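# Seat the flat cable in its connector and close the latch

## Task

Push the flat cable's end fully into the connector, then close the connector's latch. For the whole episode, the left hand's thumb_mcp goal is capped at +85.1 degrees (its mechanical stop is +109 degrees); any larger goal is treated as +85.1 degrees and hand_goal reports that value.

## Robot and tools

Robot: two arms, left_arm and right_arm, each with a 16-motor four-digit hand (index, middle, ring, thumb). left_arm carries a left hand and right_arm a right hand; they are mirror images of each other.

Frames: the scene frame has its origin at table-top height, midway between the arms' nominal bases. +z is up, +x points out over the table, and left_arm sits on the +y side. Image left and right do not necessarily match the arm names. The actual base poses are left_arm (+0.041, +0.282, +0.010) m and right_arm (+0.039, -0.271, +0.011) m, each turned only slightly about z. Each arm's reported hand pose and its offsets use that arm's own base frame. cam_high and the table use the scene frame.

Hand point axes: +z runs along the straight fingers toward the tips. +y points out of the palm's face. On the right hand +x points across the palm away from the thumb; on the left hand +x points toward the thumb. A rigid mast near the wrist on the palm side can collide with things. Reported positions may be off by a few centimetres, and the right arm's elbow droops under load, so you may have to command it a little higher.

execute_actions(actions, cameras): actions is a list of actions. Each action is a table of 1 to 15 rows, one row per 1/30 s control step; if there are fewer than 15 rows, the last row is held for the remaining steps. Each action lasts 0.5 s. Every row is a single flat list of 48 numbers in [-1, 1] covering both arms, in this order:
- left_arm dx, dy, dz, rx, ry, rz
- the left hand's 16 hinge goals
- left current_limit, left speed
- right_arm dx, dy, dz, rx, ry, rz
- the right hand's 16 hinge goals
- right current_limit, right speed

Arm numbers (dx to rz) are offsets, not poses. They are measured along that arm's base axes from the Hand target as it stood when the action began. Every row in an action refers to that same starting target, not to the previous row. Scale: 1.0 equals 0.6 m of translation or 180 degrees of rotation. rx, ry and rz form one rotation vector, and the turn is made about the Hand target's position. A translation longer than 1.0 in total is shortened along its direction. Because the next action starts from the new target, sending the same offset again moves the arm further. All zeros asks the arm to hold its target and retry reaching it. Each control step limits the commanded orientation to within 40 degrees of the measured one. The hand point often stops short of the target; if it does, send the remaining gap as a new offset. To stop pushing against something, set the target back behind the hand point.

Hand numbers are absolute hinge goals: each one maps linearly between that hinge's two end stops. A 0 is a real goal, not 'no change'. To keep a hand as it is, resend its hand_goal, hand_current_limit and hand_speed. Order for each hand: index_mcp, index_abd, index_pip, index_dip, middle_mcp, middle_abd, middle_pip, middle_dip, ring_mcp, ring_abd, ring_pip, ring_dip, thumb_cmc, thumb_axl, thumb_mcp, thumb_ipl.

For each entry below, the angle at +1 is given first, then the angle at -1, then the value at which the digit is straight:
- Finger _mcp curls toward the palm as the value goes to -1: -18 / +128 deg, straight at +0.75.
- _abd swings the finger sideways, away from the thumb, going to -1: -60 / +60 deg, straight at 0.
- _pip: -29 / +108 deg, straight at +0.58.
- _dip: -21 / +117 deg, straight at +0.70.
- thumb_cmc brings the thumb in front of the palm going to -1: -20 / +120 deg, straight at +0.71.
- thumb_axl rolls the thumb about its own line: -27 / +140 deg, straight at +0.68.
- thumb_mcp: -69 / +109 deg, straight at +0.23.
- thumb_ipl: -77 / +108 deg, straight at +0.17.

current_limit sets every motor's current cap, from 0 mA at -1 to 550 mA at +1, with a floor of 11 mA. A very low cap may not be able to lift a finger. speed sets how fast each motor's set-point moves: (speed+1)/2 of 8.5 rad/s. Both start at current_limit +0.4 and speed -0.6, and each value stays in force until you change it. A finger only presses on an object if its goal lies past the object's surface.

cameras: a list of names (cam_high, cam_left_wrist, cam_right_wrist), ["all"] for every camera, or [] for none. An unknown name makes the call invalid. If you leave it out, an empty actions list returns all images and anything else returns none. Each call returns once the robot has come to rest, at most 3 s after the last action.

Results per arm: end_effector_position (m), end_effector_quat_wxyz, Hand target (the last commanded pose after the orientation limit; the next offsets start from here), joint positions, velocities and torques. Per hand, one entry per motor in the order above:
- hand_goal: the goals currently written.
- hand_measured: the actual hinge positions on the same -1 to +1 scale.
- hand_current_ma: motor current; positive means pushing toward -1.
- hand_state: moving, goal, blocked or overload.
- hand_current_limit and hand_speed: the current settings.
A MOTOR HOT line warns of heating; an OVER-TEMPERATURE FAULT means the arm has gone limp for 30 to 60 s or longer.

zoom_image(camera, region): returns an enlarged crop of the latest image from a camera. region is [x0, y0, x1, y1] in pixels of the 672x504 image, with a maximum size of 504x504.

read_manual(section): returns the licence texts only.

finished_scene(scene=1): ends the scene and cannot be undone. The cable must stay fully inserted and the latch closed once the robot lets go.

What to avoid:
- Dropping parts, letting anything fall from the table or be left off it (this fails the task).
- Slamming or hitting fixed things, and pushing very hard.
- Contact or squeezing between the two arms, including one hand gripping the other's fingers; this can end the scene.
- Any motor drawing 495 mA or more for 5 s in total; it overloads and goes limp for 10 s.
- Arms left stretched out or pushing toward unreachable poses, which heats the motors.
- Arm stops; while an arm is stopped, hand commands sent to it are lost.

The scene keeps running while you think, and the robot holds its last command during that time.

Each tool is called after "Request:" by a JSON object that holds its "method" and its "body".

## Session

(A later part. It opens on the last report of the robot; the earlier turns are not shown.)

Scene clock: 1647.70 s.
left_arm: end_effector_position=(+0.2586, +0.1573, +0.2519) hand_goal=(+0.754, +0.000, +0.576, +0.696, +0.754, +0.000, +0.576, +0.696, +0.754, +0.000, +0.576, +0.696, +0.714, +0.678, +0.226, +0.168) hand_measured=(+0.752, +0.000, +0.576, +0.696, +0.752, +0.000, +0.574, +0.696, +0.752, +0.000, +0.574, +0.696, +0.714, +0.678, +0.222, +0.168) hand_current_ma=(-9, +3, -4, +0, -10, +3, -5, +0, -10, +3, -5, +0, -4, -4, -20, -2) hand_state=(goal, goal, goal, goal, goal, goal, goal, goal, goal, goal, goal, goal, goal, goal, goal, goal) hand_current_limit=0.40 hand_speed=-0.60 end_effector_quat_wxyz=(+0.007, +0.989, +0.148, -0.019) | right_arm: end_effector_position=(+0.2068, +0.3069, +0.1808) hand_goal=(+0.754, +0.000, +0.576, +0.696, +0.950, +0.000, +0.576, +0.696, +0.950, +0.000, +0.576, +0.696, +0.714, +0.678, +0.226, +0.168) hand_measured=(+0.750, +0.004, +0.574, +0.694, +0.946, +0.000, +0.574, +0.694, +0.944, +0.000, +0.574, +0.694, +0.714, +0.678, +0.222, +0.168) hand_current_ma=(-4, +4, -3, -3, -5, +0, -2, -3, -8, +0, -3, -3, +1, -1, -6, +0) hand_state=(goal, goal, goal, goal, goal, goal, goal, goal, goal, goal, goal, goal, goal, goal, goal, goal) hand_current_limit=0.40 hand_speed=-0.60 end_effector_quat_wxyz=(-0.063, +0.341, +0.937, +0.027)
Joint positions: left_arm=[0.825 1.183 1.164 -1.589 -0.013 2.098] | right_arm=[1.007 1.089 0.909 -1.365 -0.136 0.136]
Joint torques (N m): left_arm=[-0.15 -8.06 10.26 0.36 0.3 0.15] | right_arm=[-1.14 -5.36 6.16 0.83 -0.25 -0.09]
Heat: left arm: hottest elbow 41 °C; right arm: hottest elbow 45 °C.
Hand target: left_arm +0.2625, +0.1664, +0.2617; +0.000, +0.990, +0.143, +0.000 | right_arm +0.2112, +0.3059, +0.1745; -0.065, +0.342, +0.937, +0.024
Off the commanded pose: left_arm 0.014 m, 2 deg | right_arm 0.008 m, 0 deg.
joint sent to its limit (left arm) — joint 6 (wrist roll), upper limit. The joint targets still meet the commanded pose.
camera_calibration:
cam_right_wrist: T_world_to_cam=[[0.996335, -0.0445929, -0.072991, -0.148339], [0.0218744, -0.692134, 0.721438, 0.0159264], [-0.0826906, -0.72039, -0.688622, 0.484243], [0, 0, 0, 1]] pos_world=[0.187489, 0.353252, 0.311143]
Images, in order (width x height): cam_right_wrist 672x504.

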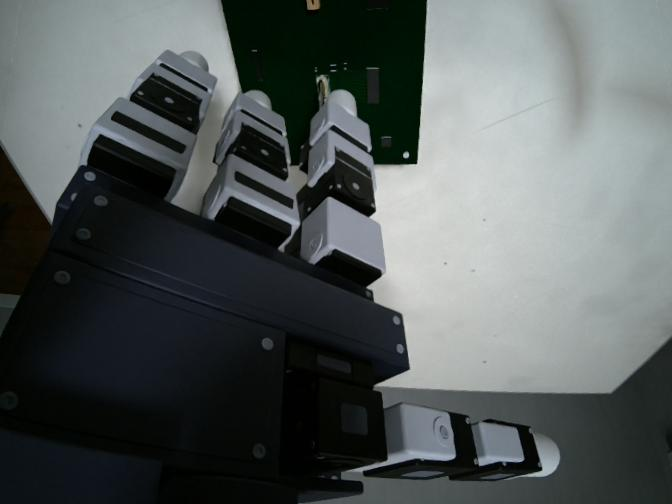

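Request:
{"method": "execute_actions", "body": {"actions": [[[0,0,0,0,0,0,0.754,0,0.576,0.696,0.754,0,0.576,0.696,0.754,0,0.576,0.696,0.714,0.678,0.226,0.168,0.4,-0.6,0,-0.003,-0.025,0,0,0,0.754,0,0.576,0.696,0.95,0,0.576,0.696,0.95,0,0.576,0.696,0.714,0.678,0.226,0.168,0.4,-0.6]],[[0,0,0,0,0,0,0.754,0,0.576,0.696,0.754,0,0.576,0.696,0.754,0,0.576,0.696,0.714,0.678,0.226,0.168,0.4,-0.6,-0.015,0,0,0,0,0,0.754,0,0.576,0.696,0.95,0,0.576,0.696,0.95,0,0.576,0.696,0.714,0.678,0.226,0.168,0.4,-0.6]]], "cameras": ["cam_right_wrist"]}}

Request:
{"method": "zoom_image", "body": {"camera": "cam_right_wrist", "region": [310, 60, 370, 120]}}

Scene clock: 1659.23 s.
left_arm: end_effector_position=(+0.2586, +0.1573, +0.2519) hand_goal=(+0.754, +0.000, +0.576, +0.696, +0.754, +0.000, +0.576, +0.696, +0.754, +0.000, +0.576, +0.696, +0.714, +0.678, +0.226, +0.168) hand_measured=(+0.752, +0.000, +0.576, +0.696, +0.752, +0.000, +0.574, +0.696, +0.752, +0.000, +0.574, +0.696, +0.714, +0.678, +0.222, +0.168) hand_current_ma=(-9, +3, -4, +0, -10, +3, -5, +0, -10, +3, -5, +0, -4, -4, -20, -2) hand_state=(goal, goal, goal, goal, goal, goal, goal, goal, goal, goal, goal, goal, goal, goal, goal, goal) hand_current_limit=0.40 hand_speed=-0.60 end_effector_quat_wxyz=(+0.007, +0.989, +0.148, -0.019) | right_arm: end_effector_position=(+0.2056, +0.3032, +0.1620) hand_goal=(+0.754, +0.000, +0.576, +0.696, +0.950, +0.000, +0.576, +0.696, +0.950, +0.000, +0.576, +0.696, +0.714, +0.678, +0.226, +0.168) hand_measured=(+0.752, +0.004, +0.574, +0.694, +0.946, +0.000, +0.574, +0.694, +0.944, +0.000, +0.574, +0.694, +0.714, +0.678, +0.222, +0.168) hand_current_ma=(-3, +3, -2, -2, -5, +0, -2, -3, -8, +0, -3, -3, +1, -1, -6, +0) hand_state=(goal, goal, goal, goal, goal, goal, goal, goal, goal, goal, goal, goal, goal, goal, goal, goal) hand_current_limit=0.40 hand_speed=-0.60 end_effector_quat_wxyz=(-0.065, +0.342, +0.937, +0.023)
Joint positions: left_arm=[0.825 1.183 1.164 -1.589 -0.013 2.098] | right_arm=[1.003 1.095 0.865 -1.323 -0.136 0.133]
Joint torques (N m): left_arm=[-0.21 -8.06 10.26 0.34 0.31 0.15] | right_arm=[1.14 -6.65 6.04 0.72 -0.22 0.22]
Heat: left arm: hottest elbow 41 °C; right arm: hottest elbow 45 °C.
Hand target: left_arm +0.2625, +0.1664, +0.2617; +0.000, +0.990, +0.143, +0.000 | right_arm +0.2022, +0.3040, +0.1594; -0.065, +0.342, +0.937, +0.024
Off the commanded pose: left_arm 0.014 m, 2 deg | right_arm 0.004 m, 0 deg.
joint sent to its limit (left arm) — joint 6 (wrist roll), upper limit. The joint targets still meet the commanded pose.
camera_calibration:
cam_right_wrist: T_world_to_cam=[[0.995941, -0.0459372, -0.0774019, -0.147429], [0.0247375, -0.687135, 0.726108, 0.0241325], [-0.0865409, -0.725076, -0.68321, 0.469807], [0, 0, 0, 1]] pos_world=[0.186891, 0.350455, 0.292042]
Images, in order (width x height): cam_right_wrist 672x504.

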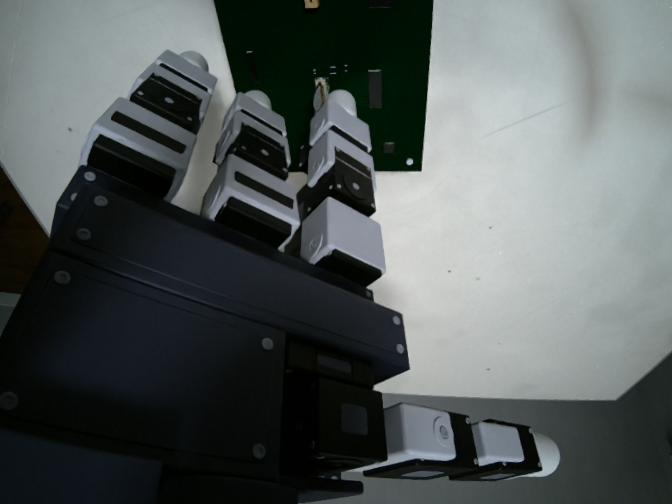

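Scaled by 8.400 from the camera's 672x504 image, which has a finer 960x720 frame.

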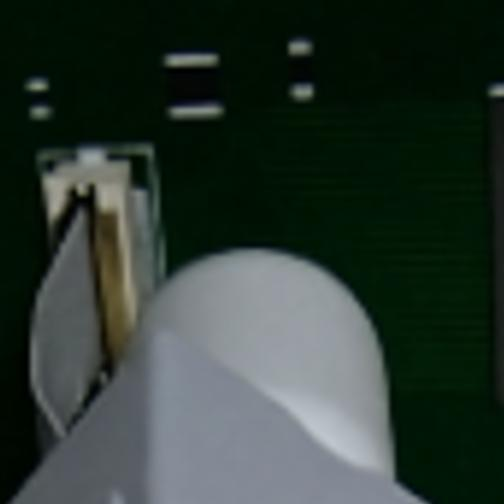

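Request:
{"method": "execute_actions", "body": {"actions": [[[0,0,0,0,0,0,0.754,0,0.576,0.696,0.754,0,0.576,0.696,0.754,0,0.576,0.696,0.714,0.678,0.226,0.168,0.4,-0.6,-0.025,0.002,0,0,0,0,0.754,0,0.576,0.696,0.95,0,0.576,0.696,0.95,0,0.576,0.696,0.714,0.678,0.226,0.168,0.4,-0.6]]], "cameras": ["cam_right_wrist"]}}

Request:
{"method": "zoom_image", "body": {"camera": "cam_right_wrist", "region": [310, 60, 370, 120]}}

Scene clock: 1664.73 s.
left_arm: end_effector_position=(+0.2586, +0.1573, +0.2519) hand_goal=(+0.754, +0.000, +0.576, +0.696, +0.754, +0.000, +0.576, +0.696, +0.754, +0.000, +0.576, +0.696, +0.714, +0.678, +0.226, +0.168) hand_measured=(+0.752, +0.000, +0.576, +0.696, +0.752, +0.000, +0.574, +0.696, +0.752, +0.000, +0.574, +0.696, +0.714, +0.678, +0.222, +0.168) hand_current_ma=(-9, +3, -4, +0, -10, +3, -5, +0, -10, +3, -5, +0, -4, -4, -20, -2) hand_state=(goal, goal, goal, goal, goal, goal, goal, goal, goal, goal, goal, goal, goal, goal, goal, goal) hand_current_limit=0.40 hand_speed=-0.60 end_effector_quat_wxyz=(+0.007, +0.989, +0.148, -0.019) | right_arm: end_effector_position=(+0.1924, +0.3047, +0.1569) hand_goal=(+0.754, +0.000, +0.576, +0.696, +0.950, +0.000, +0.576, +0.696, +0.950, +0.000, +0.576, +0.696, +0.714, +0.678, +0.226, +0.168) hand_measured=(+0.748, +0.008, +0.574, +0.694, +0.946, +0.000, +0.574, +0.694, +0.944, +0.000, +0.574, +0.694, +0.714, +0.678, +0.222, +0.168) hand_current_ma=(-8, +8, -2, -2, -5, +0, -2, -3, -8, +0, -3, -3, +1, -1, -6, +0) hand_state=(goal, goal, goal, goal, goal, goal, goal, goal, goal, goal, goal, goal, goal, goal, goal, goal) hand_current_limit=0.40 hand_speed=-0.60 end_effector_quat_wxyz=(-0.066, +0.343, +0.937, +0.017)
Joint positions: left_arm=[0.825 1.183 1.164 -1.589 -0.013 2.098] | right_arm=[1.047 1.09 0.851 -1.321 -0.136 0.178]
Joint torques (N m): left_arm=[-0.21 -8.35 10.18 0.39 0.3 0.15] | right_arm=[1.49 -7.18 5.91 0.75 -0.21 0.23]
Heat: left arm: hottest elbow 41 °C; right arm: hottest elbow 44 °C.
Hand target: left_arm +0.2625, +0.1664, +0.2617; +0.000, +0.990, +0.143, +0.000 | right_arm +0.1871, +0.3054, +0.1595; -0.065, +0.342, +0.937, +0.024
Off the commanded pose: left_arm 0.014 m, 2 deg | right_arm 0.006 m, 1 deg.
joint sent to its limit (left arm) — joint 6 (wrist roll), upper limit. The joint targets still meet the commanded pose.
camera_calibration:
cam_right_wrist: T_world_to_cam=[[0.995302, -0.0479354, -0.084122, -0.132735], [0.0293363, -0.678692, 0.733837, 0.0245673], [-0.0922696, -0.732857, -0.674097, 0.468235], [0, 0, 0, 1]] pos_world=[0.174594, 0.35346, 0.286441]
Images, in order (width x height): cam_right_wrist 672x504.

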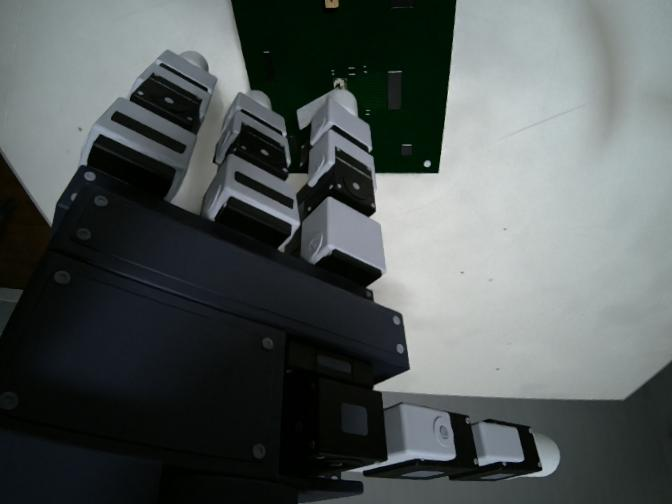

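Scaled by 8.400 from the camera's 672x504 image, which has a finer 960x720 frame.

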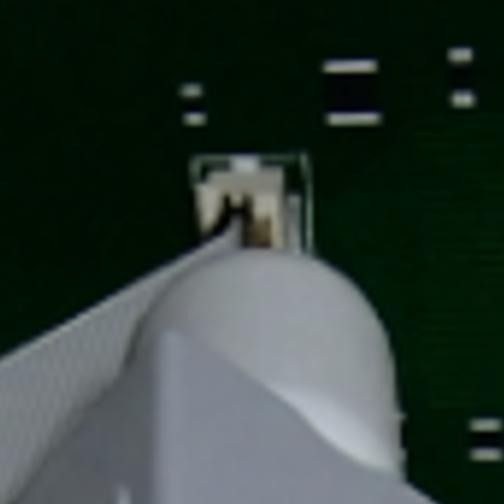

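Request:
{"method": "zoom_image", "body": {"camera": "cam_right_wrist", "region": [328, 74, 352, 98]}}

Scaled by 21.000 from the camera's 672x504 image, which has a finer 960x720 frame.

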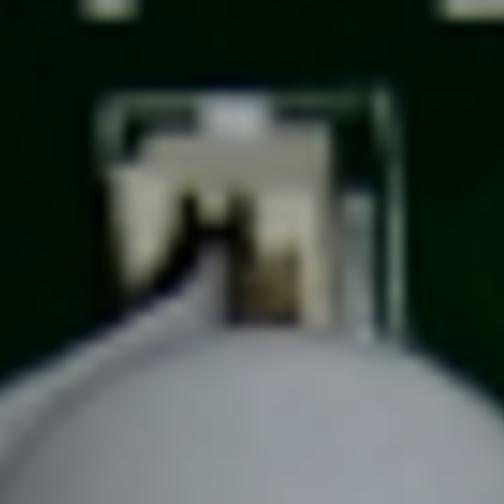

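Request:
{"method": "execute_actions", "body": {"actions": [[[0,0,0,0,0,0,0.754,0,0.576,0.696,0.754,0,0.576,0.696,0.754,0,0.576,0.696,0.714,0.678,0.226,0.168,0.4,-0.6,-0.002,-0.001,-0.008,0,0,0,0.754,0,0.576,0.696,0.95,0,0.576,0.696,0.95,0,0.576,0.696,0.714,0.678,0.226,0.168,0.4,-0.6]]]}}

Scene clock: 1673.60 s.
left_arm: end_effector_position=(+0.2586, +0.1573, +0.2519) hand_goal=(+0.754, +0.000, +0.576, +0.696, +0.754, +0.000, +0.576, +0.696, +0.754, +0.000, +0.576, +0.696, +0.714, +0.678, +0.226, +0.168) hand_measured=(+0.752, +0.000, +0.576, +0.696, +0.752, +0.000, +0.574, +0.696, +0.752, +0.000, +0.574, +0.696, +0.714, +0.678, +0.222, +0.168) hand_current_ma=(-9, +3, -4, +0, -10, +3, -5, +0, -10, +3, -5, +0, -4, -4, -20, -2) hand_state=(goal, goal, goal, goal, goal, goal, goal, goal, goal, goal, goal, goal, goal, goal, goal, goal) hand_current_limit=0.40 hand_speed=-0.60 end_effector_quat_wxyz=(+0.007, +0.989, +0.148, -0.019) | right_arm: end_effector_position=(+0.1917, +0.3044, +0.1548) hand_goal=(+0.754, +0.000, +0.576, +0.696, +0.950, +0.000, +0.576, +0.696, +0.950, +0.000, +0.576, +0.696, +0.714, +0.678, +0.226, +0.168) hand_measured=(+0.748, +0.006, +0.574, +0.694, +0.946, +0.000, +0.574, +0.694, +0.944, +0.000, +0.574, +0.694, +0.714, +0.678, +0.222, +0.168) hand_current_ma=(-8, +7, -2, -2, -5, +0, -2, -3, -8, +0, -3, -3, +1, -1, -6, +0) hand_state=(goal, goal, goal, goal, goal, goal, goal, goal, goal, goal, goal, goal, goal, goal, goal, goal) hand_current_limit=0.40 hand_speed=-0.60 end_effector_quat_wxyz=(-0.065, +0.344, +0.937, +0.019)
Joint positions: left_arm=[0.825 1.183 1.164 -1.589 -0.013 2.098] | right_arm=[1.049 1.087 0.841 -1.31 -0.135 0.182]
Joint torques (N m): left_arm=[-0.03 -8.23 10.21 0.39 0.32 0.15] | right_arm=[1.55 -6.71 5.68 0.73 -0.21 0.25]
Heat: left arm: hottest elbow 41 °C; right arm: hottest elbow 43 °C.
Hand target: left_arm +0.2625, +0.1664, +0.2617; +0.000, +0.990, +0.143, +0.000 | right_arm +0.1859, +0.3048, +0.1547; -0.065, +0.342, +0.937, +0.024
Off the commanded pose: left_arm 0.014 m, 2 deg | right_arm 0.006 m, 1 deg.
joint sent to its limit (left arm) — joint 6 (wrist roll), upper limit. The joint targets still meet the commanded pose.

Request:
{"method": "execute_actions", "body": {"actions": [[[0,0,0,0,0,0,0.754,0,0.576,0.696,0.754,0,0.576,0.696,0.754,0,0.576,0.696,0.714,0.678,0.226,0.168,0.4,-0.6,0,0,-0.008,0,0,0,0.754,0,0.576,0.696,0.95,0,0.576,0.696,0.95,0,0.576,0.696,0.714,0.678,0.226,0.168,0.4,-0.6]]], "cameras": ["cam_right_wrist"]}}

Request:
{"method": "zoom_image", "body": {"camera": "cam_right_wrist", "region": [320, 64, 360, 104]}}

Scene clock: 1678.73 s.
left_arm: end_effector_position=(+0.2586, +0.1573, +0.2519) hand_goal=(+0.754, +0.000, +0.576, +0.696, +0.754, +0.000, +0.576, +0.696, +0.754, +0.000, +0.576, +0.696, +0.714, +0.678, +0.226, +0.168) hand_measured=(+0.752, +0.000, +0.576, +0.696, +0.752, +0.000, +0.574, +0.696, +0.752, +0.000, +0.574, +0.696, +0.714, +0.678, +0.222, +0.168) hand_current_ma=(-9, +3, -4, +0, -10, +3, -5, +0, -10, +3, -5, +0, -4, -4, -20, -2) hand_state=(goal, goal, goal, goal, goal, goal, goal, goal, goal, goal, goal, goal, goal, goal, goal, goal) hand_current_limit=0.40 hand_speed=-0.60 end_effector_quat_wxyz=(+0.007, +0.989, +0.148, -0.019) | right_arm: end_effector_position=(+0.1922, +0.3050, +0.1539) hand_goal=(+0.754, +0.000, +0.576, +0.696, +0.950, +0.000, +0.576, +0.696, +0.950, +0.000, +0.576, +0.696, +0.714, +0.678, +0.226, +0.168) hand_measured=(+0.756, +0.004, +0.578, +0.696, +0.946, +0.000, +0.574, +0.694, +0.944, +0.000, +0.574, +0.694, +0.714, +0.678, +0.222, +0.168) hand_current_ma=(+3, +4, +2, +1, -5, +0, -2, -3, -8, +0, -3, -3, +1, -1, -6, +0) hand_state=(goal, goal, goal, goal, goal, goal, goal, goal, goal, goal, goal, goal, goal, goal, goal, goal) hand_current_limit=0.40 hand_speed=-0.60 end_effector_quat_wxyz=(-0.065, +0.344, +0.937, +0.023)
Joint positions: left_arm=[0.825 1.183 1.164 -1.589 -0.013 2.098] | right_arm=[1.049 1.084 0.836 -1.299 -0.135 0.183]
Joint torques (N m): left_arm=[-0.21 -8.18 10.17 0.36 0.3 0.14] | right_arm=[1.73 -6.65 5.38 0.85 -0.25 0.23]
Heat: left arm: hottest elbow 41 °C; right arm: hottest elbow 43 °C.
Hand target: left_arm +0.2625, +0.1664, +0.2617; +0.000, +0.990, +0.143, +0.000 | right_arm +0.1858, +0.3047, +0.1497; -0.065, +0.342, +0.937, +0.024
Off the commanded pose: left_arm 0.014 m, 2 deg | right_arm 0.007 m, 0 deg.
joint sent to its limit (left arm) — joint 6 (wrist roll), upper limit. The joint targets still meet the commanded pose.
camera_calibration:
cam_right_wrist: T_world_to_cam=[[0.995712, -0.0500407, -0.0778097, -0.133323], [0.0222938, -0.6865, 0.726788, 0.0317927], [-0.0897853, -0.725406, -0.682441, 0.464982], [0, 0, 0, 1]] pos_world=[0.173791, 0.352455, 0.283842]
Images, in order (width x height): cam_right_wrist 672x504.

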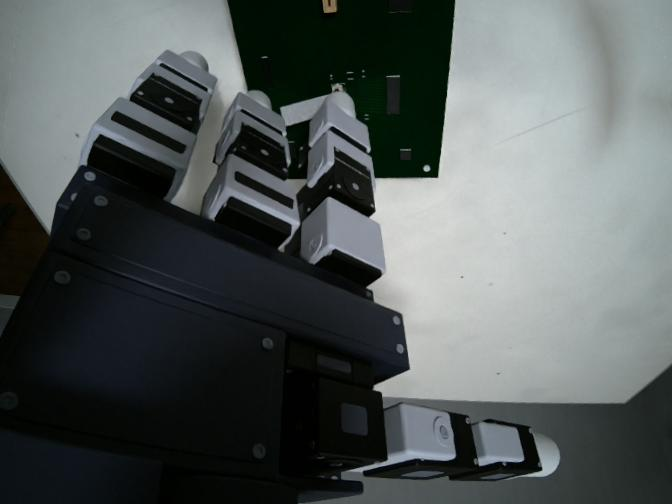

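Scaled by 12.600 from the camera's 672x504 image, which has a finer 960x720 frame.

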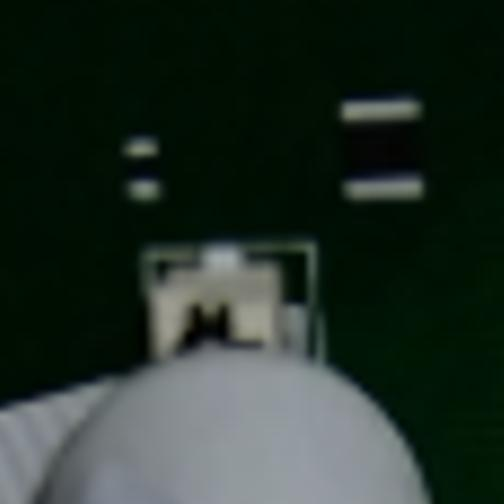

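Request:
{"method": "execute_actions", "body": {"actions": [[[0,0,0,0,0,0,0.754,0,0.576,0.696,0.754,0,0.576,0.696,0.754,0,0.576,0.696,0.714,0.678,0.226,0.168,0.4,-0.6,-0.01,0,0,0,0,0,0.754,0,0.576,0.696,0.95,0,0.576,0.696,0.95,0,0.576,0.696,0.714,0.678,0.226,0.168,0.4,-0.6]]], "cameras": ["cam_right_wrist"]}}

Request:
{"method": "zoom_image", "body": {"camera": "cam_right_wrist", "region": [320, 64, 360, 104]}}

Scene clock: 1685.67 s.
left_arm: end_effector_position=(+0.2586, +0.1573, +0.2519) hand_goal=(+0.754, +0.000, +0.576, +0.696, +0.754, +0.000, +0.576, +0.696, +0.754, +0.000, +0.576, +0.696, +0.714, +0.678, +0.226, +0.168) hand_measured=(+0.752, +0.000, +0.576, +0.696, +0.752, +0.000, +0.574, +0.696, +0.752, +0.000, +0.574, +0.696, +0.714, +0.678, +0.222, +0.168) hand_current_ma=(-9, +3, -4, +0, -10, +3, -5, +0, -10, +3, -5, +0, -4, -4, -20, -2) hand_state=(goal, goal, goal, goal, goal, goal, goal, goal, goal, goal, goal, goal, goal, goal, goal, goal) hand_current_limit=0.40 hand_speed=-0.60 end_effector_quat_wxyz=(+0.007, +0.989, +0.148, -0.019) | right_arm: end_effector_position=(+0.1886, +0.3047, +0.1546) hand_goal=(+0.754, +0.000, +0.576, +0.696, +0.950, +0.000, +0.576, +0.696, +0.950, +0.000, +0.576, +0.696, +0.714, +0.678, +0.226, +0.168) hand_measured=(+0.750, +0.020, +0.576, +0.696, +0.946, +0.000, +0.574, +0.694, +0.944, +0.000, +0.574, +0.694, +0.714, +0.678, +0.222, +0.168) hand_current_ma=(-6, +33, +0, +1, -5, +0, -2, -3, -8, +0, -3, -3, +1, -1, -6, +0) hand_state=(goal, goal, goal, goal, goal, goal, goal, goal, goal, goal, goal, goal, goal, goal, goal, goal) hand_current_limit=0.40 hand_speed=-0.60 end_effector_quat_wxyz=(-0.061, +0.345, +0.936, +0.024)
Joint positions: left_arm=[0.825 1.183 1.164 -1.589 -0.013 2.098] | right_arm=[1.064 1.075 0.83 -1.297 -0.128 0.2]
Joint torques (N m): left_arm=[-0.09 -8.23 10.21 0.38 0.31 0.14] | right_arm=[1.9 -6.01 5.41 0.76 -0.43 0.22]
Heat: left arm: hottest elbow 41 °C; right arm: hottest elbow 43 °C.
Hand target: left_arm +0.2625, +0.1664, +0.2617; +0.000, +0.990, +0.143, +0.000 | right_arm +0.1799, +0.3047, +0.1498; -0.065, +0.342, +0.937, +0.024
Off the commanded pose: left_arm 0.014 m, 2 deg | right_arm 0.010 m, 1 deg.
joint sent to its limit (left arm) — joint 6 (wrist roll), upper limit. The joint targets still meet the commanded pose.
camera_calibration:
cam_right_wrist: T_world_to_cam=[[0.996146, -0.0519505, -0.0706707, -0.130239], [0.0157363, -0.686795, 0.72668, 0.0324943], [-0.0862877, -0.724992, -0.683331, 0.464286], [0, 0, 0, 1]] pos_world=[0.169288, 0.352154, 0.284444]
Images, in order (width x height): cam_right_wrist 672x504.

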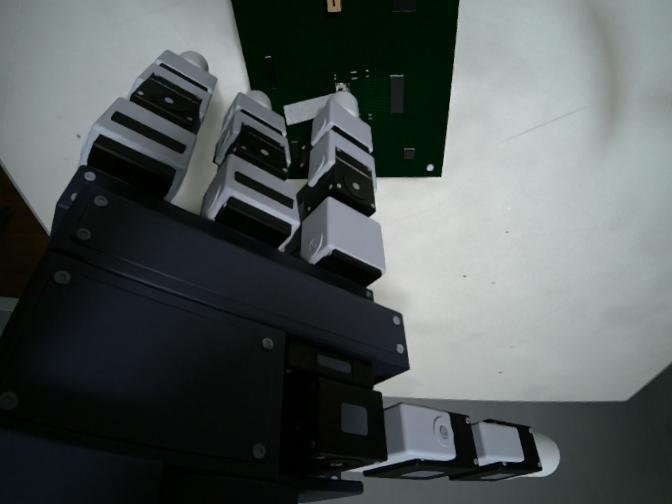

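Scaled by 12.600 from the camera's 672x504 image, which has a finer 960x720 frame.

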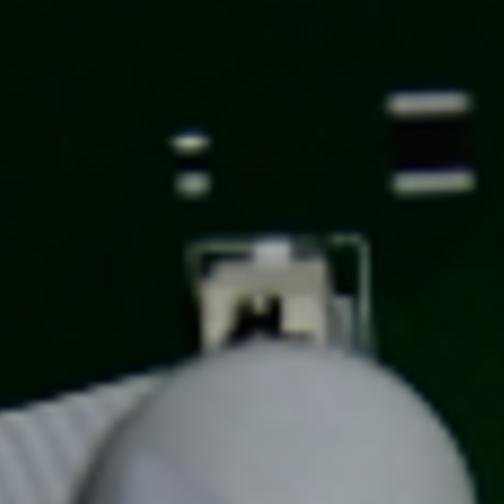

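Request:
{"method": "execute_actions", "body": {"actions": [[[0,0,0,0,0,0,0.754,0,0.576,0.696,0.754,0,0.576,0.696,0.754,0,0.576,0.696,0.714,0.678,0.226,0.168,0.4,-0.6,-0.01,0,-0.002,0,0,0,0.754,0,0.576,0.696,0.95,0,0.576,0.696,0.95,0,0.576,0.696,0.714,0.678,0.226,0.168,0.4,-0.6]]], "cameras": ["cam_right_wrist"]}}

Request:
{"method": "zoom_image", "body": {"camera": "cam_right_wrist", "region": [320, 64, 360, 104]}}

Scene clock: 1692.27 s.
left_arm: end_effector_position=(+0.2586, +0.1573, +0.2519) hand_goal=(+0.754, +0.000, +0.576, +0.696, +0.754, +0.000, +0.576, +0.696, +0.754, +0.000, +0.576, +0.696, +0.714, +0.678, +0.226, +0.168) hand_measured=(+0.752, +0.000, +0.576, +0.696, +0.752, +0.000, +0.574, +0.696, +0.752, +0.000, +0.574, +0.696, +0.714, +0.678, +0.222, +0.168) hand_current_ma=(-9, +3, -4, +0, -10, +3, -5, +0, -10, +3, -5, +0, -4, -4, -20, -2) hand_state=(goal, goal, goal, goal, goal, goal, goal, goal, goal, goal, goal, goal, goal, goal, goal, goal) hand_current_limit=0.40 hand_speed=-0.60 end_effector_quat_wxyz=(+0.007, +0.989, +0.148, -0.019) | right_arm: end_effector_position=(+0.1847, +0.3044, +0.1548) hand_goal=(+0.754, +0.000, +0.576, +0.696, +0.950, +0.000, +0.576, +0.696, +0.950, +0.000, +0.576, +0.696, +0.714, +0.678, +0.226, +0.168) hand_measured=(+0.742, +0.038, +0.572, +0.696, +0.946, +0.000, +0.574, +0.694, +0.944, +0.000, +0.574, +0.694, +0.714, +0.678, +0.222, +0.168) hand_current_ma=(-22, +78, -6, -1, -5, +0, -2, -3, -8, +0, -3, -3, +1, -1, -6, +0) hand_state=(goal, blocked, goal, goal, goal, goal, goal, goal, goal, goal, goal, goal, goal, goal, goal, goal) hand_current_limit=0.40 hand_speed=-0.60 end_effector_quat_wxyz=(-0.058, +0.346, +0.936, +0.026)
Joint positions: left_arm=[0.825 1.183 1.164 -1.589 -0.013 2.098] | right_arm=[1.081 1.065 0.823 -1.293 -0.122 0.22]
Joint torques (N m): left_arm=[-0.15 -8 10.21 0.38 0.32 0.15] | right_arm=[2.26 -6.12 5.24 0.8 -0.66 0.25]
Heat: left arm: hottest elbow 42 °C; right arm: hottest elbow 42 °C.
Hand target: left_arm +0.2625, +0.1664, +0.2617; +0.000, +0.990, +0.143, +0.000 | right_arm +0.1739, +0.3046, +0.1485; -0.065, +0.342, +0.937, +0.024
Off the commanded pose: left_arm 0.014 m, 2 deg | right_arm 0.012 m, 1 deg.
joint sent to its limit (left arm) — joint 6 (wrist roll), upper limit. The joint targets still meet the commanded pose.
camera_calibration:
cam_right_wrist: T_world_to_cam=[[0.99646, -0.0546505, -0.0638845, -0.126595], [0.00888393, -0.687185, 0.726428, 0.0336251], [-0.0836002, -0.724424, -0.684267, 0.463355], [0, 0, 0, 1]] pos_world=[0.164585, 0.351854, 0.284545]
Images, in order (width x height): cam_right_wrist 672x504.

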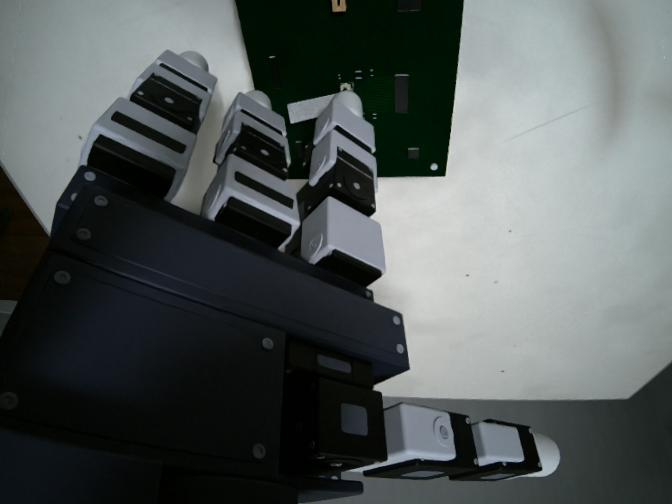

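Scaled by 12.600 from the camera's 672x504 image, which has a finer 960x720 frame.

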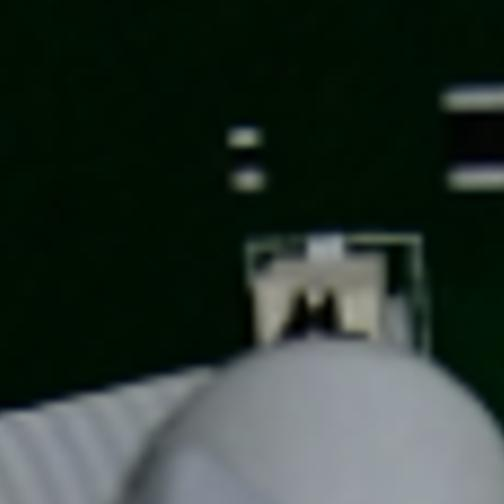

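Request:
{"method": "execute_actions", "body": {"actions": [[[0,0,0,0,0,0,0.754,0,0.576,0.696,0.754,0,0.576,0.696,0.754,0,0.576,0.696,0.714,0.678,0.226,0.168,0.4,-0.6,-0.012,0,0,0,0,0,0.754,0,0.576,0.696,0.95,0,0.576,0.696,0.95,0,0.576,0.696,0.714,0.678,0.226,0.168,0.4,-0.6]]], "cameras": ["cam_right_wrist"]}}

Request:
{"method": "zoom_image", "body": {"camera": "cam_right_wrist", "region": [320, 64, 370, 104]}}

Scene clock: 1699.63 s.
left_arm: end_effector_position=(+0.2586, +0.1573, +0.2519) hand_goal=(+0.754, +0.000, +0.576, +0.696, +0.754, +0.000, +0.576, +0.696, +0.754, +0.000, +0.576, +0.696, +0.714, +0.678, +0.226, +0.168) hand_measured=(+0.752, +0.000, +0.576, +0.696, +0.752, +0.000, +0.574, +0.696, +0.752, +0.000, +0.574, +0.696, +0.714, +0.678, +0.222, +0.168) hand_current_ma=(-9, +3, -4, +0, -10, +3, -5, +0, -10, +3, -5, +0, -4, -4, -20, -2) hand_state=(goal, goal, goal, goal, goal, goal, goal, goal, goal, goal, goal, goal, goal, goal, goal, goal) hand_current_limit=0.40 hand_speed=-0.60 end_effector_quat_wxyz=(+0.007, +0.989, +0.148, -0.019) | right_arm: end_effector_position=(+0.1795, +0.3039, +0.1552) hand_goal=(+0.754, +0.000, +0.576, +0.696, +0.950, +0.000, +0.576, +0.696, +0.950, +0.000, +0.576, +0.696, +0.714, +0.678, +0.226, +0.168) hand_measured=(+0.730, +0.060, +0.564, +0.690, +0.946, +0.000, +0.574, +0.694, +0.944, +0.000, +0.574, +0.694, +0.714, +0.678, +0.222, +0.168) hand_current_ma=(-56, +145, -22, -7, -5, +0, -2, -3, -8, +0, -3, -3, +1, -1, -6, +0) hand_state=(blocked, blocked, goal, goal, goal, goal, goal, goal, goal, goal, goal, goal, goal, goal, goal, goal) hand_current_limit=0.40 hand_speed=-0.60 end_effector_quat_wxyz=(-0.055, +0.347, +0.936, +0.026)
Joint positions: left_arm=[0.825 1.183 1.164 -1.589 -0.013 2.098] | right_arm=[1.102 1.055 0.817 -1.293 -0.115 0.243]
Joint torques (N m): left_arm=[-0.21 -8.23 10.22 0.4 0.31 0.16] | right_arm=[2.26 -5.95 5.3 0.66 -0.89 0.23]
Heat: left arm: hottest elbow 42 °C; right arm: hottest elbow 42 °C.
Hand target: left_arm +0.2625, +0.1664, +0.2617; +0.000, +0.990, +0.143, +0.000 | right_arm +0.1667, +0.3047, +0.1487; -0.065, +0.342, +0.937, +0.024
Off the commanded pose: left_arm 0.014 m, 2 deg | right_arm 0.014 m, 1 deg.
joint sent to its limit (left arm) — joint 6 (wrist roll), upper limit. The joint targets still meet the commanded pose.
camera_calibration:
cam_right_wrist: T_world_to_cam=[[0.996711, -0.0571317, -0.0574785, -0.121708], [0.00264254, -0.685955, 0.727639, 0.0335383], [-0.080999, -0.725398, -0.683548, 0.462507], [0, 0, 0, 1]] pos_world=[0.158682, 0.351554, 0.284746]
Images, in order (width x height): cam_right_wrist 672x504.

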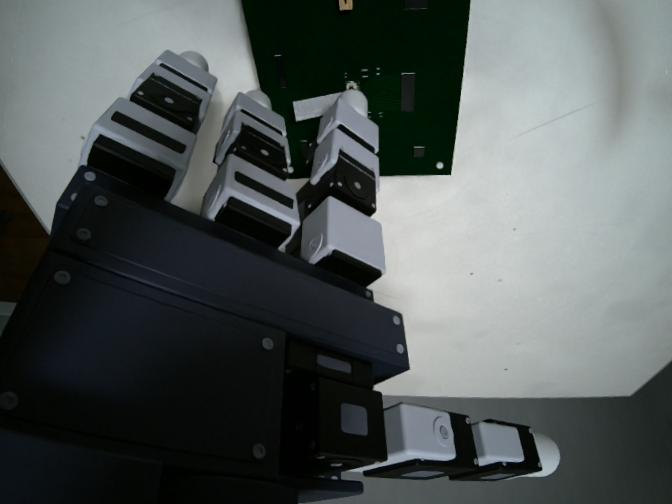

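Scaled by 10.080 from the camera's 672x504 image, which has a finer 960x720 frame.

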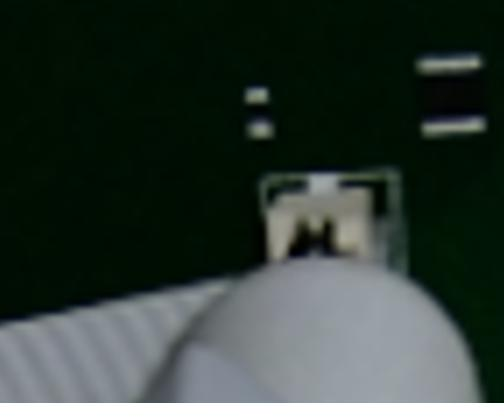

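Request:
{"method": "execute_actions", "body": {"actions": [[[0,0,0,0,0,0,0.754,0,0.576,0.696,0.754,0,0.576,0.696,0.754,0,0.576,0.696,0.714,0.678,0.226,0.168,0.4,-0.6,0,0,0.013,0,0,0,0.754,0,0.576,0.696,0.95,0,0.576,0.696,0.95,0,0.576,0.696,0.714,0.678,0.226,0.168,0.4,-0.6]]], "cameras": ["cam_right_wrist"]}}

Request:
{"method": "zoom_image", "body": {"camera": "cam_right_wrist", "region": [320, 64, 370, 104]}}

Scene clock: 1706.83 s.
left_arm: end_effector_position=(+0.2586, +0.1573, +0.2519) hand_goal=(+0.754, +0.000, +0.576, +0.696, +0.754, +0.000, +0.576, +0.696, +0.754, +0.000, +0.576, +0.696, +0.714, +0.678, +0.226, +0.168) hand_measured=(+0.752, +0.000, +0.576, +0.696, +0.752, +0.000, +0.574, +0.696, +0.752, +0.000, +0.574, +0.696, +0.714, +0.678, +0.222, +0.168) hand_current_ma=(-9, +3, -4, +0, -10, +3, -5, +0, -10, +3, -5, +0, -4, -4, -20, -2) hand_state=(goal, goal, goal, goal, goal, goal, goal, goal, goal, goal, goal, goal, goal, goal, goal, goal) hand_current_limit=0.40 hand_speed=-0.60 end_effector_quat_wxyz=(+0.007, +0.989, +0.148, -0.019) | right_arm: end_effector_position=(+0.1787, +0.3032, +0.1553) hand_goal=(+0.754, +0.000, +0.576, +0.696, +0.950, +0.000, +0.576, +0.696, +0.950, +0.000, +0.576, +0.696, +0.714, +0.678, +0.226, +0.168) hand_measured=(+0.724, +0.060, +0.560, +0.688, +0.946, +0.000, +0.574, +0.694, +0.944, +0.000, +0.574, +0.694, +0.714, +0.678, +0.222, +0.168) hand_current_ma=(-72, +146, -29, -10, -5, +0, -2, -3, -8, +0, -3, -3, +1, -1, -6, +0) hand_state=(blocked, blocked, goal, goal, goal, goal, goal, goal, goal, goal, goal, goal, goal, goal, goal, goal) hand_current_limit=0.40 hand_speed=-0.60 end_effector_quat_wxyz=(-0.055, +0.347, +0.936, +0.025)
Joint positions: left_arm=[0.825 1.183 1.164 -1.589 -0.013 2.098] | right_arm=[1.103 1.054 0.817 -1.297 -0.115 0.244]
Joint torques (N m): left_arm=[-0.03 -8.12 10.18 0.39 0.31 0.14] | right_arm=[2.26 -6.07 6.48 -0.02 -0.9 0.23]
Heat: left arm: hottest elbow 42 °C; right arm: hottest elbow 41 °C.
Hand target: left_arm +0.2625, +0.1664, +0.2617; +0.000, +0.990, +0.143, +0.000 | right_arm +0.1666, +0.3047, +0.1564; -0.065, +0.342, +0.937, +0.024
Off the commanded pose: left_arm 0.014 m, 2 deg | right_arm 0.012 m, 1 deg.
joint sent to its limit (left arm) — joint 6 (wrist roll), upper limit. The joint targets still meet the commanded pose.
camera_calibration:
cam_right_wrist: T_world_to_cam=[[0.996659, -0.0568674, -0.0586174, -0.120894], [0.00385127, -0.684215, 0.72927, 0.0319999], [-0.0815786, -0.72706, -0.68171, 0.462321], [0, 0, 0, 1]] pos_world=[0.158082, 0.351155, 0.284746]
Images, in order (width x height): cam_right_wrist 672x504.

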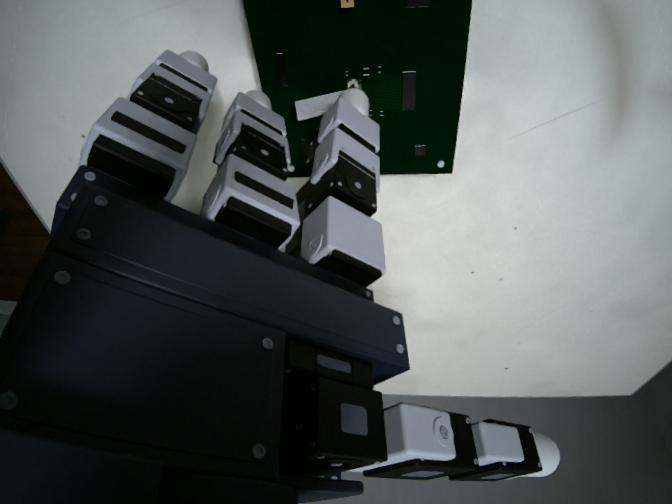

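Scaled by 10.080 from the camera's 672x504 image, which has a finer 960x720 frame.

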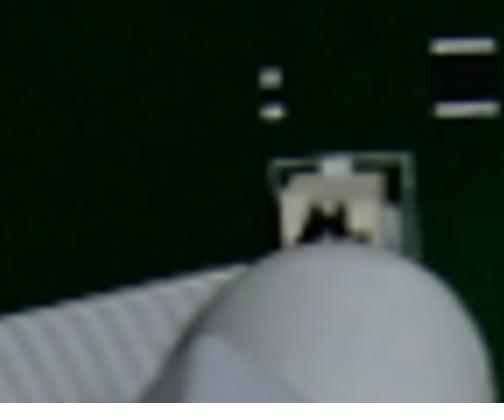

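Request:
{"method": "execute_actions", "body": {"actions": [[[0,0,0,0,0,0,0.754,0,0.576,0.696,0.754,0,0.576,0.696,0.754,0,0.576,0.696,0.714,0.678,0.226,0.168,0.4,-0.6,-0.005,0,0.015,0,0,0,0.754,0,0.576,0.696,0.95,0,0.576,0.696,0.95,0,0.576,0.696,0.714,0.678,0.226,0.168,0.4,-0.6]]], "cameras": ["cam_right_wrist"]}}

Request:
{"method": "zoom_image", "body": {"camera": "cam_right_wrist", "region": [320, 54, 370, 104]}}

Scene clock: 1712.57 s.
left_arm: end_effector_position=(+0.2586, +0.1573, +0.2519) hand_goal=(+0.754, +0.000, +0.576, +0.696, +0.754, +0.000, +0.576, +0.696, +0.754, +0.000, +0.576, +0.696, +0.714, +0.678, +0.226, +0.168) hand_measured=(+0.752, +0.000, +0.576, +0.696, +0.752, +0.000, +0.574, +0.696, +0.752, +0.000, +0.574, +0.696, +0.714, +0.678, +0.222, +0.168) hand_current_ma=(-9, +3, -4, +0, -10, +3, -5, +0, -10, +3, -5, +0, -4, -4, -20, -2) hand_state=(goal, goal, goal, goal, goal, goal, goal, goal, goal, goal, goal, goal, goal, goal, goal, goal) hand_current_limit=0.40 hand_speed=-0.60 end_effector_quat_wxyz=(+0.007, +0.989, +0.148, -0.019) | right_arm: end_effector_position=(+0.1667, +0.3007, +0.1554) hand_goal=(+0.754, +0.000, +0.576, +0.696, +0.950, +0.000, +0.576, +0.696, +0.950, +0.000, +0.576, +0.696, +0.714, +0.678, +0.226, +0.168) hand_measured=(+0.744, +0.000, +0.570, +0.692, +0.946, +0.000, +0.574, +0.694, +0.944, +0.000, +0.574, +0.694, +0.714, +0.678, +0.222, +0.168) hand_current_ma=(-19, +1, -9, -6, -5, +0, -2, -3, -8, +0, -3, -3, +1, -1, -6, +0) hand_state=(goal, goal, goal, goal, goal, goal, goal, goal, goal, goal, goal, goal, goal, goal, goal, goal) hand_current_limit=0.40 hand_speed=-0.60 end_effector_quat_wxyz=(-0.065, +0.343, +0.937, +0.015)
Joint positions: left_arm=[0.825 1.183 1.164 -1.589 -0.013 2.098] | right_arm=[1.124 1.044 0.817 -1.326 -0.133 0.256]
Joint torques (N m): left_arm=[-0.15 -7.88 10.22 0.36 0.32 0.14] | right_arm=[1.73 -6.42 7.68 0.03 -0.23 0.24]
Heat: left arm: hottest elbow 42 °C; right arm: hottest elbow 41 °C.
Hand target: left_arm +0.2625, +0.1664, +0.2617; +0.000, +0.990, +0.143, +0.000 | right_arm +0.1636, +0.3047, +0.1654; -0.065, +0.342, +0.937, +0.024
Off the commanded pose: left_arm 0.014 m, 2 deg | right_arm 0.011 m, 1 deg.
joint sent to its limit (left arm) — joint 6 (wrist roll), upper limit. The joint targets still meet the commanded pose.
camera_calibration:
cam_right_wrist: T_world_to_cam=[[0.995337, -0.0475769, -0.0839124, -0.107648], [0.0297307, -0.676247, 0.736075, 0.022569], [-0.0917657, -0.735137, -0.671679, 0.462255], [0, 0, 0, 1]] pos_world=[0.148894, 0.349962, 0.284842]
Images, in order (width x height): cam_right_wrist 672x504.

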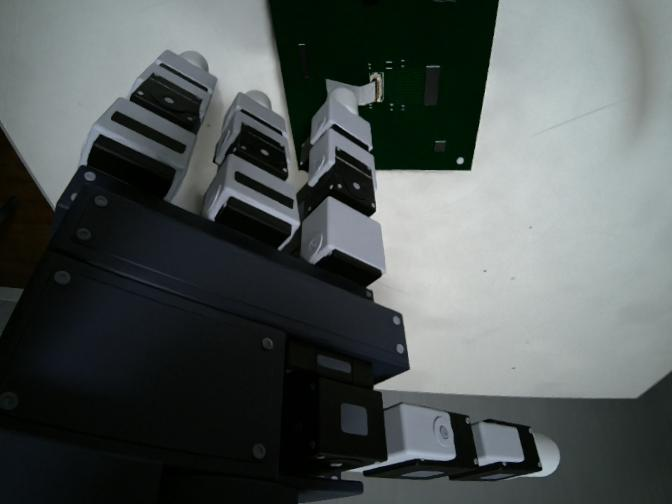

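Scaled by 10.080 from the camera's 672x504 image, which has a finer 960x720 frame.

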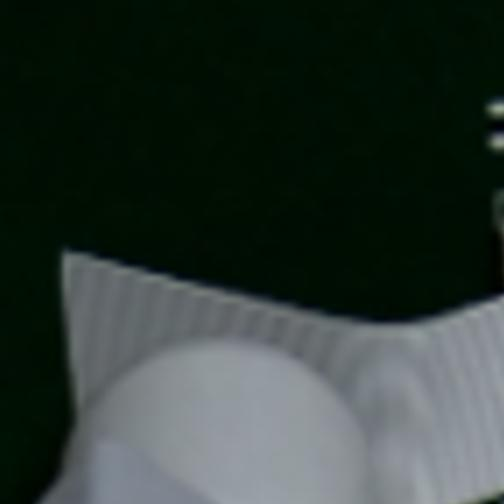

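Request:
{"method": "zoom_image", "body": {"camera": "cam_right_wrist", "region": [360, 66, 392, 106]}}

Scaled by 12.600 from the camera's 672x504 image, which has a finer 960x720 frame.

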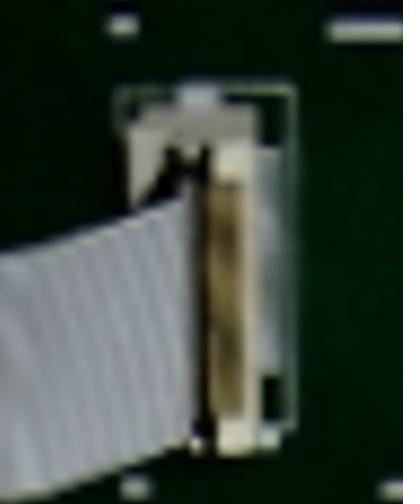

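Request:
{"method": "execute_actions", "body": {"actions": [[[0,0,0,0,0,0,0.754,0,0.576,0.696,0.754,0,0.576,0.696,0.754,0,0.576,0.696,0.714,0.678,0.226,0.168,0.4,-0.6,0,0,0.08,0,0,0,0.754,0,0.576,0.696,0.95,0,0.576,0.696,0.95,0,0.576,0.696,0.714,0.678,0.226,0.168,0.4,-0.6]],[[0,0,0,0,0,0,0.754,0,0.576,0.696,0.754,0,0.576,0.696,0.754,0,0.576,0.696,0.714,0.678,0.226,0.168,0.4,-0.6,0.02,0,0.02,0,0,0,0.754,0,0.576,0.696,0.95,0,0.576,0.696,0.95,0,0.576,0.696,0.714,0.678,0.226,0.168,0.4,-0.6]],[[0,0,0,0,0,0,0.754,0,0.576,0.696,0.754,0,0.576,0.696,0.754,0,0.576,0.696,0.714,0.678,0.226,0.168,0.4,-0.6,0.007,0,-0.035,0,0,0,0.754,0,0.576,0.696,0.95,0,0.576,0.696,0.95,0,0.576,0.696,0.714,0.678,0.226,0.168,0.4,-0.6]]], "cameras": ["cam_right_wrist"]}}

Request:
{"method": "zoom_image", "body": {"camera": "cam_right_wrist", "region": [350, 48, 380, 88]}}

Scene clock: 1740.57 s.
left_arm: end_effector_position=(+0.2586, +0.1573, +0.2519) hand_goal=(+0.754, +0.000, +0.576, +0.696, +0.754, +0.000, +0.576, +0.696, +0.754, +0.000, +0.576, +0.696, +0.714, +0.678, +0.226, +0.168) hand_measured=(+0.752, +0.000, +0.576, +0.696, +0.752, +0.000, +0.574, +0.696, +0.752, +0.000, +0.574, +0.696, +0.714, +0.678, +0.222, +0.168) hand_current_ma=(-9, +3, -4, +0, -10, +3, -5, +0, -10, +3, -5, +0, -4, -4, -20, -2) hand_state=(goal, goal, goal, goal, goal, goal, goal, goal, goal, goal, goal, goal, goal, goal, goal, goal) hand_current_limit=0.40 hand_speed=-0.60 end_effector_quat_wxyz=(+0.007, +0.989, +0.148, -0.019) | right_arm: end_effector_position=(+0.1725, +0.2983, +0.1993) hand_goal=(+0.754, +0.000, +0.576, +0.696, +0.950, +0.000, +0.576, +0.696, +0.950, +0.000, +0.576, +0.696, +0.714, +0.678, +0.226, +0.168) hand_measured=(+0.750, +0.000, +0.572, +0.694, +0.946, +0.000, +0.574, +0.694, +0.944, +0.000, +0.574, +0.694, +0.714, +0.678, +0.222, +0.168) hand_current_ma=(-6, +0, -3, -3, -5, +0, -2, -3, -7, +0, -3, -3, +0, -1, -6, +0) hand_state=(goal, goal, goal, goal, goal, goal, goal, goal, goal, goal, goal, goal, goal, goal, goal, goal) hand_current_limit=0.40 hand_speed=-0.60 end_effector_quat_wxyz=(-0.065, +0.342, +0.937, +0.015)
Joint positions: left_arm=[0.825 1.183 1.164 -1.589 -0.013 2.098] | right_arm=[1.1 1.024 0.92 -1.451 -0.133 0.231]
Joint torques (N m): left_arm=[-0.15 -8.06 10.25 0.36 0.32 0.15] | right_arm=[-1.08 -4.6 8.12 0.73 -0.24 -0.07]
Heat: left arm: hottest elbow 42 °C; right arm: hottest elbow 40 °C.
Hand target: left_arm +0.2625, +0.1664, +0.2617; +0.000, +0.990, +0.143, +0.000 | right_arm +0.1799, +0.3046, +0.2043; -0.065, +0.342, +0.937, +0.024
Off the commanded pose: left_arm 0.014 m, 2 deg | right_arm 0.011 m, 1 deg.
joint sent to its limit (left arm) — joint 6 (wrist roll), upper limit. The joint targets still meet the commanded pose.
camera_calibration:
cam_right_wrist: T_world_to_cam=[[0.99541, -0.0469243, -0.0834044, -0.110166], [0.0297139, -0.67691, 0.735466, -0.0112397], [-0.0909685, -0.734569, -0.672409, 0.490273], [0, 0, 0, 1]] pos_world=[0.154594, 0.347361, 0.328742]
Images, in order (width x height): cam_right_wrist 672x504.

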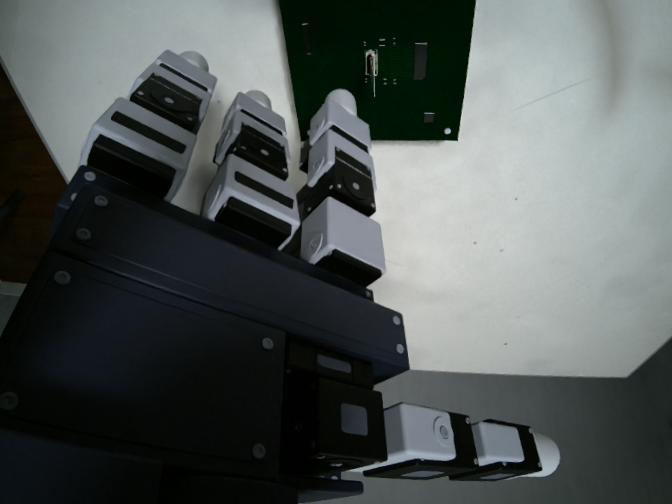

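Scaled by 12.600 from the camera's 672x504 image, which has a finer 960x720 frame.

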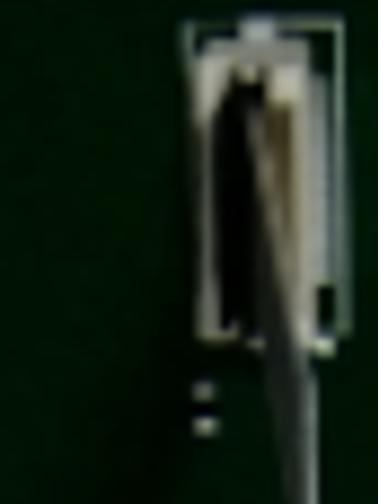

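Request:
{"method": "zoom_image", "body": {"camera": "cam_right_wrist", "region": [362, 48, 382, 78]}}

Scaled by 16.800 from the camera's 672x504 image, which has a finer 960x720 frame.

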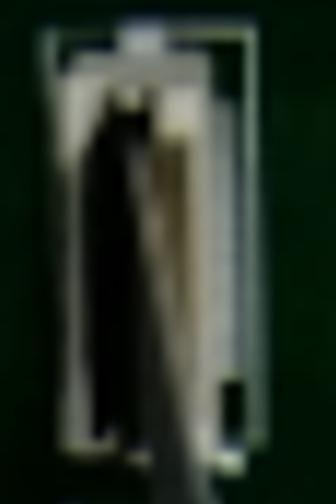

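Request:
{"method": "execute_actions", "body": {"actions": [[[0,-0.1,0,0,0,-0.05,0.754,0,0.576,0.696,0.754,0,0.576,0.696,0.754,0,0.576,0.696,0.714,0.678,0.226,0.168,0.4,-0.6,0.06,-0.13,0.06,0,0,0,0.754,0,0.576,0.696,0.754,0,0.576,0.696,0.754,0,0.576,0.696,0.714,0.678,0.226,0.168,0.4,-0.6]],[[0,-0.1,0,0,0,0,0.754,0,0.576,0.696,0.754,0,0.576,0.696,0.754,0,0.576,0.696,0.714,0.678,0.226,0.168,0.4,-0.6,0.06,-0.15,0,0,0,0,0.754,0,0.576,0.696,0.754,0,0.576,0.696,0.754,0,0.576,0.696,0.714,0.678,0.226,0.168,0.4,-0.6]],[[-0.02,-0.1,0,0,0,0,0.754,0,0.576,0.696,0.754,0,0.576,0.696,0.754,0,0.576,0.696,0.714,0.678,0.226,0.168,0.4,-0.6,0.05,-0.15,0,0,0,0,0.754,0,0.576,0.696,0.754,0,0.576,0.696,0.754,0,0.576,0.696,0.714,0.678,0.226,0.168,0.4,-0.6]],[[-0.01,-0.1,0,0,0,0,0.754,0,0.576,0.696,0.754,0,0.576,0.696,0.754,0,0.576,0.696,0.714,0.678,0.226,0.168,0.4,-0.6,0.01,-0.15,0,0,0,0,0.754,0,0.576,0.696,0.754,0,0.576,0.696,0.754,0,0.576,0.696,0.714,0.678,0.226,0.168,0.4,-0.6]],[[-0.02,-0.08,0,0.0871,-0.0279,-0.1083,0.754,0,0.576,0.696,0.754,0,0.576,0.696,0.754,0,0.576,0.696,0.714,0.678,0.226,0.168,0.4,-0.6,0,0,0,0,0,0,0.754,0,0.576,0.696,0.754,0,0.576,0.696,0.754,0,0.576,0.696,0.714,0.678,0.226,0.168,0.4,-0.6]],[[-0.03,-0.09,0,0.0871,-0.0279,-0.1083,0.754,0,0.576,0.696,0.754,0,0.576,0.696,0.754,0,0.576,0.696,0.714,0.678,0.226,0.168,0.4,-0.6,0,0,0,0,0,0,0.754,0,0.576,0.696,0.754,0,0.576,0.696,0.754,0,0.576,0.696,0.714,0.678,0.226,0.168,0.4,-0.6]],[[-0.03,-0.09,0,0.0871,-0.0279,-0.1083,0.754,0,0.576,0.696,0.754,0,0.576,0.696,0.754,0,0.576,0.696,0.714,0.678,0.226,0.168,0.4,-0.6,0,0,0,0,0,0,0.754,0,0.576,0.696,0.754,0,0.576,0.696,0.754,0,0.576,0.696,0.714,0.678,0.226,0.168,0.4,-0.6]],[[-0.04,-0.06,-0.03,0.0871,-0.0279,-0.1083,0.754,0,0.576,0.696,0.754,0,0.576,0.696,0.754,0,0.576,0.696,0.714,0.678,0.226,0.168,0.4,-0.6,0,0,0,0,0,0,0.754,0,0.576,0.696,0.754,0,0.576,0.696,0.754,0,0.576,0.696,0.714,0.678,0.226,0.168,0.4,-0.6]],[[-0.03,-0.035,-0.07,0.0871,-0.0279,-0.1083,0.754,0,0.576,0.696,0.754,0,0.576,0.696,0.754,0,0.576,0.696,0.714,0.678,0.226,0.168,0.4,-0.6,0,0,0,0,0,0,0.754,0,0.576,0.696,0.754,0,0.576,0.696,0.754,0,0.576,0.696,0.714,0.678,0.226,0.168,0.4,-0.6]]], "cameras": ["cam_high"]}}

Scene clock: 1807.83 s.
left_arm: end_effector_position=(+0.1532, -0.2856, +0.1965) hand_goal=(+0.754, +0.000, +0.576, +0.696, +0.754, +0.000, +0.576, +0.696, +0.754, +0.000, +0.576, +0.696, +0.714, +0.678, +0.226, +0.168) hand_measured=(+0.744, +0.000, +0.574, +0.696, +0.742, +0.000, +0.574, +0.696, +0.742, +0.000, +0.574, +0.696, +0.706, +0.678, +0.222, +0.168) hand_current_ma=(-53, +2, -5, +0, -58, +2, -6, +0, -59, +2, -6, +0, -37, -4, -19, -2) hand_state=(goal, goal, goal, goal, goal, goal, goal, goal, goal, goal, goal, goal, goal, goal, goal, goal) hand_current_limit=0.40 hand_speed=-0.60 end_effector_quat_wxyz=(+0.533, -0.484, +0.661, -0.213) | right_arm: end_effector_position=(+0.2732, -0.0332, +0.2178) hand_goal=(+0.754, +0.000, +0.576, +0.696, +0.754, +0.000, +0.576, +0.696, +0.754, +0.000, +0.576, +0.696, +0.714, +0.678, +0.226, +0.168) hand_measured=(+0.752, +0.000, +0.574, +0.694, +0.752, +0.000, +0.574, +0.694, +0.752, +0.000, +0.574, +0.694, +0.714, +0.678, +0.222, +0.168) hand_current_ma=(-3, +0, -3, -3, -2, +0, -2, -3, -2, +0, -3, -3, -1, -1, -6, +0) hand_state=(goal, goal, goal, goal, goal, goal, goal, goal, goal, goal, goal, goal, goal, goal, goal, goal) hand_current_limit=0.40 hand_speed=-0.60 end_effector_quat_wxyz=(-0.087, +0.341, +0.936, +0.023)
Joint positions: left_arm=[-1.484 1.365 1.065 -1.695 -1.187 1.675] | right_arm=[-0.419 1.017 0.96 -1.691 -0.034 -1.294]
Joint torques (N m): left_arm=[-0.67 -10.11 7.8 -0.58 -1.31 0.1] | right_arm=[-1.2 -3.78 11.04 -0.27 -0.25 -0.1]
Heat: left arm: hottest elbow 42 °C; right arm: hottest elbow 44 °C.
Hand target: left_arm +0.1546, -0.2865, +0.2018; +0.539, -0.485, +0.655, -0.212 | right_arm +0.2879, -0.0434, +0.2405; -0.065, +0.342, +0.937, +0.024
Off the commanded pose: left_arm 0.005 m, 1 deg | right_arm 0.029 m, 2 deg.
joint sent to its limit (left arm) — joint 4 (wrist pitch), lower limit. The joint targets still meet the commanded pose.
joint sent to its limit (right arm) — joint 4 (wrist pitch), lower limit. The joint targets still meet the commanded pose.
Images, in order (width x height): cam_high 672x504.

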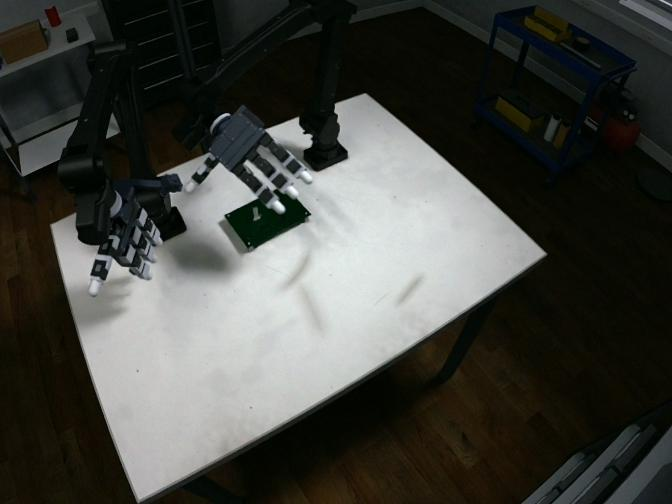

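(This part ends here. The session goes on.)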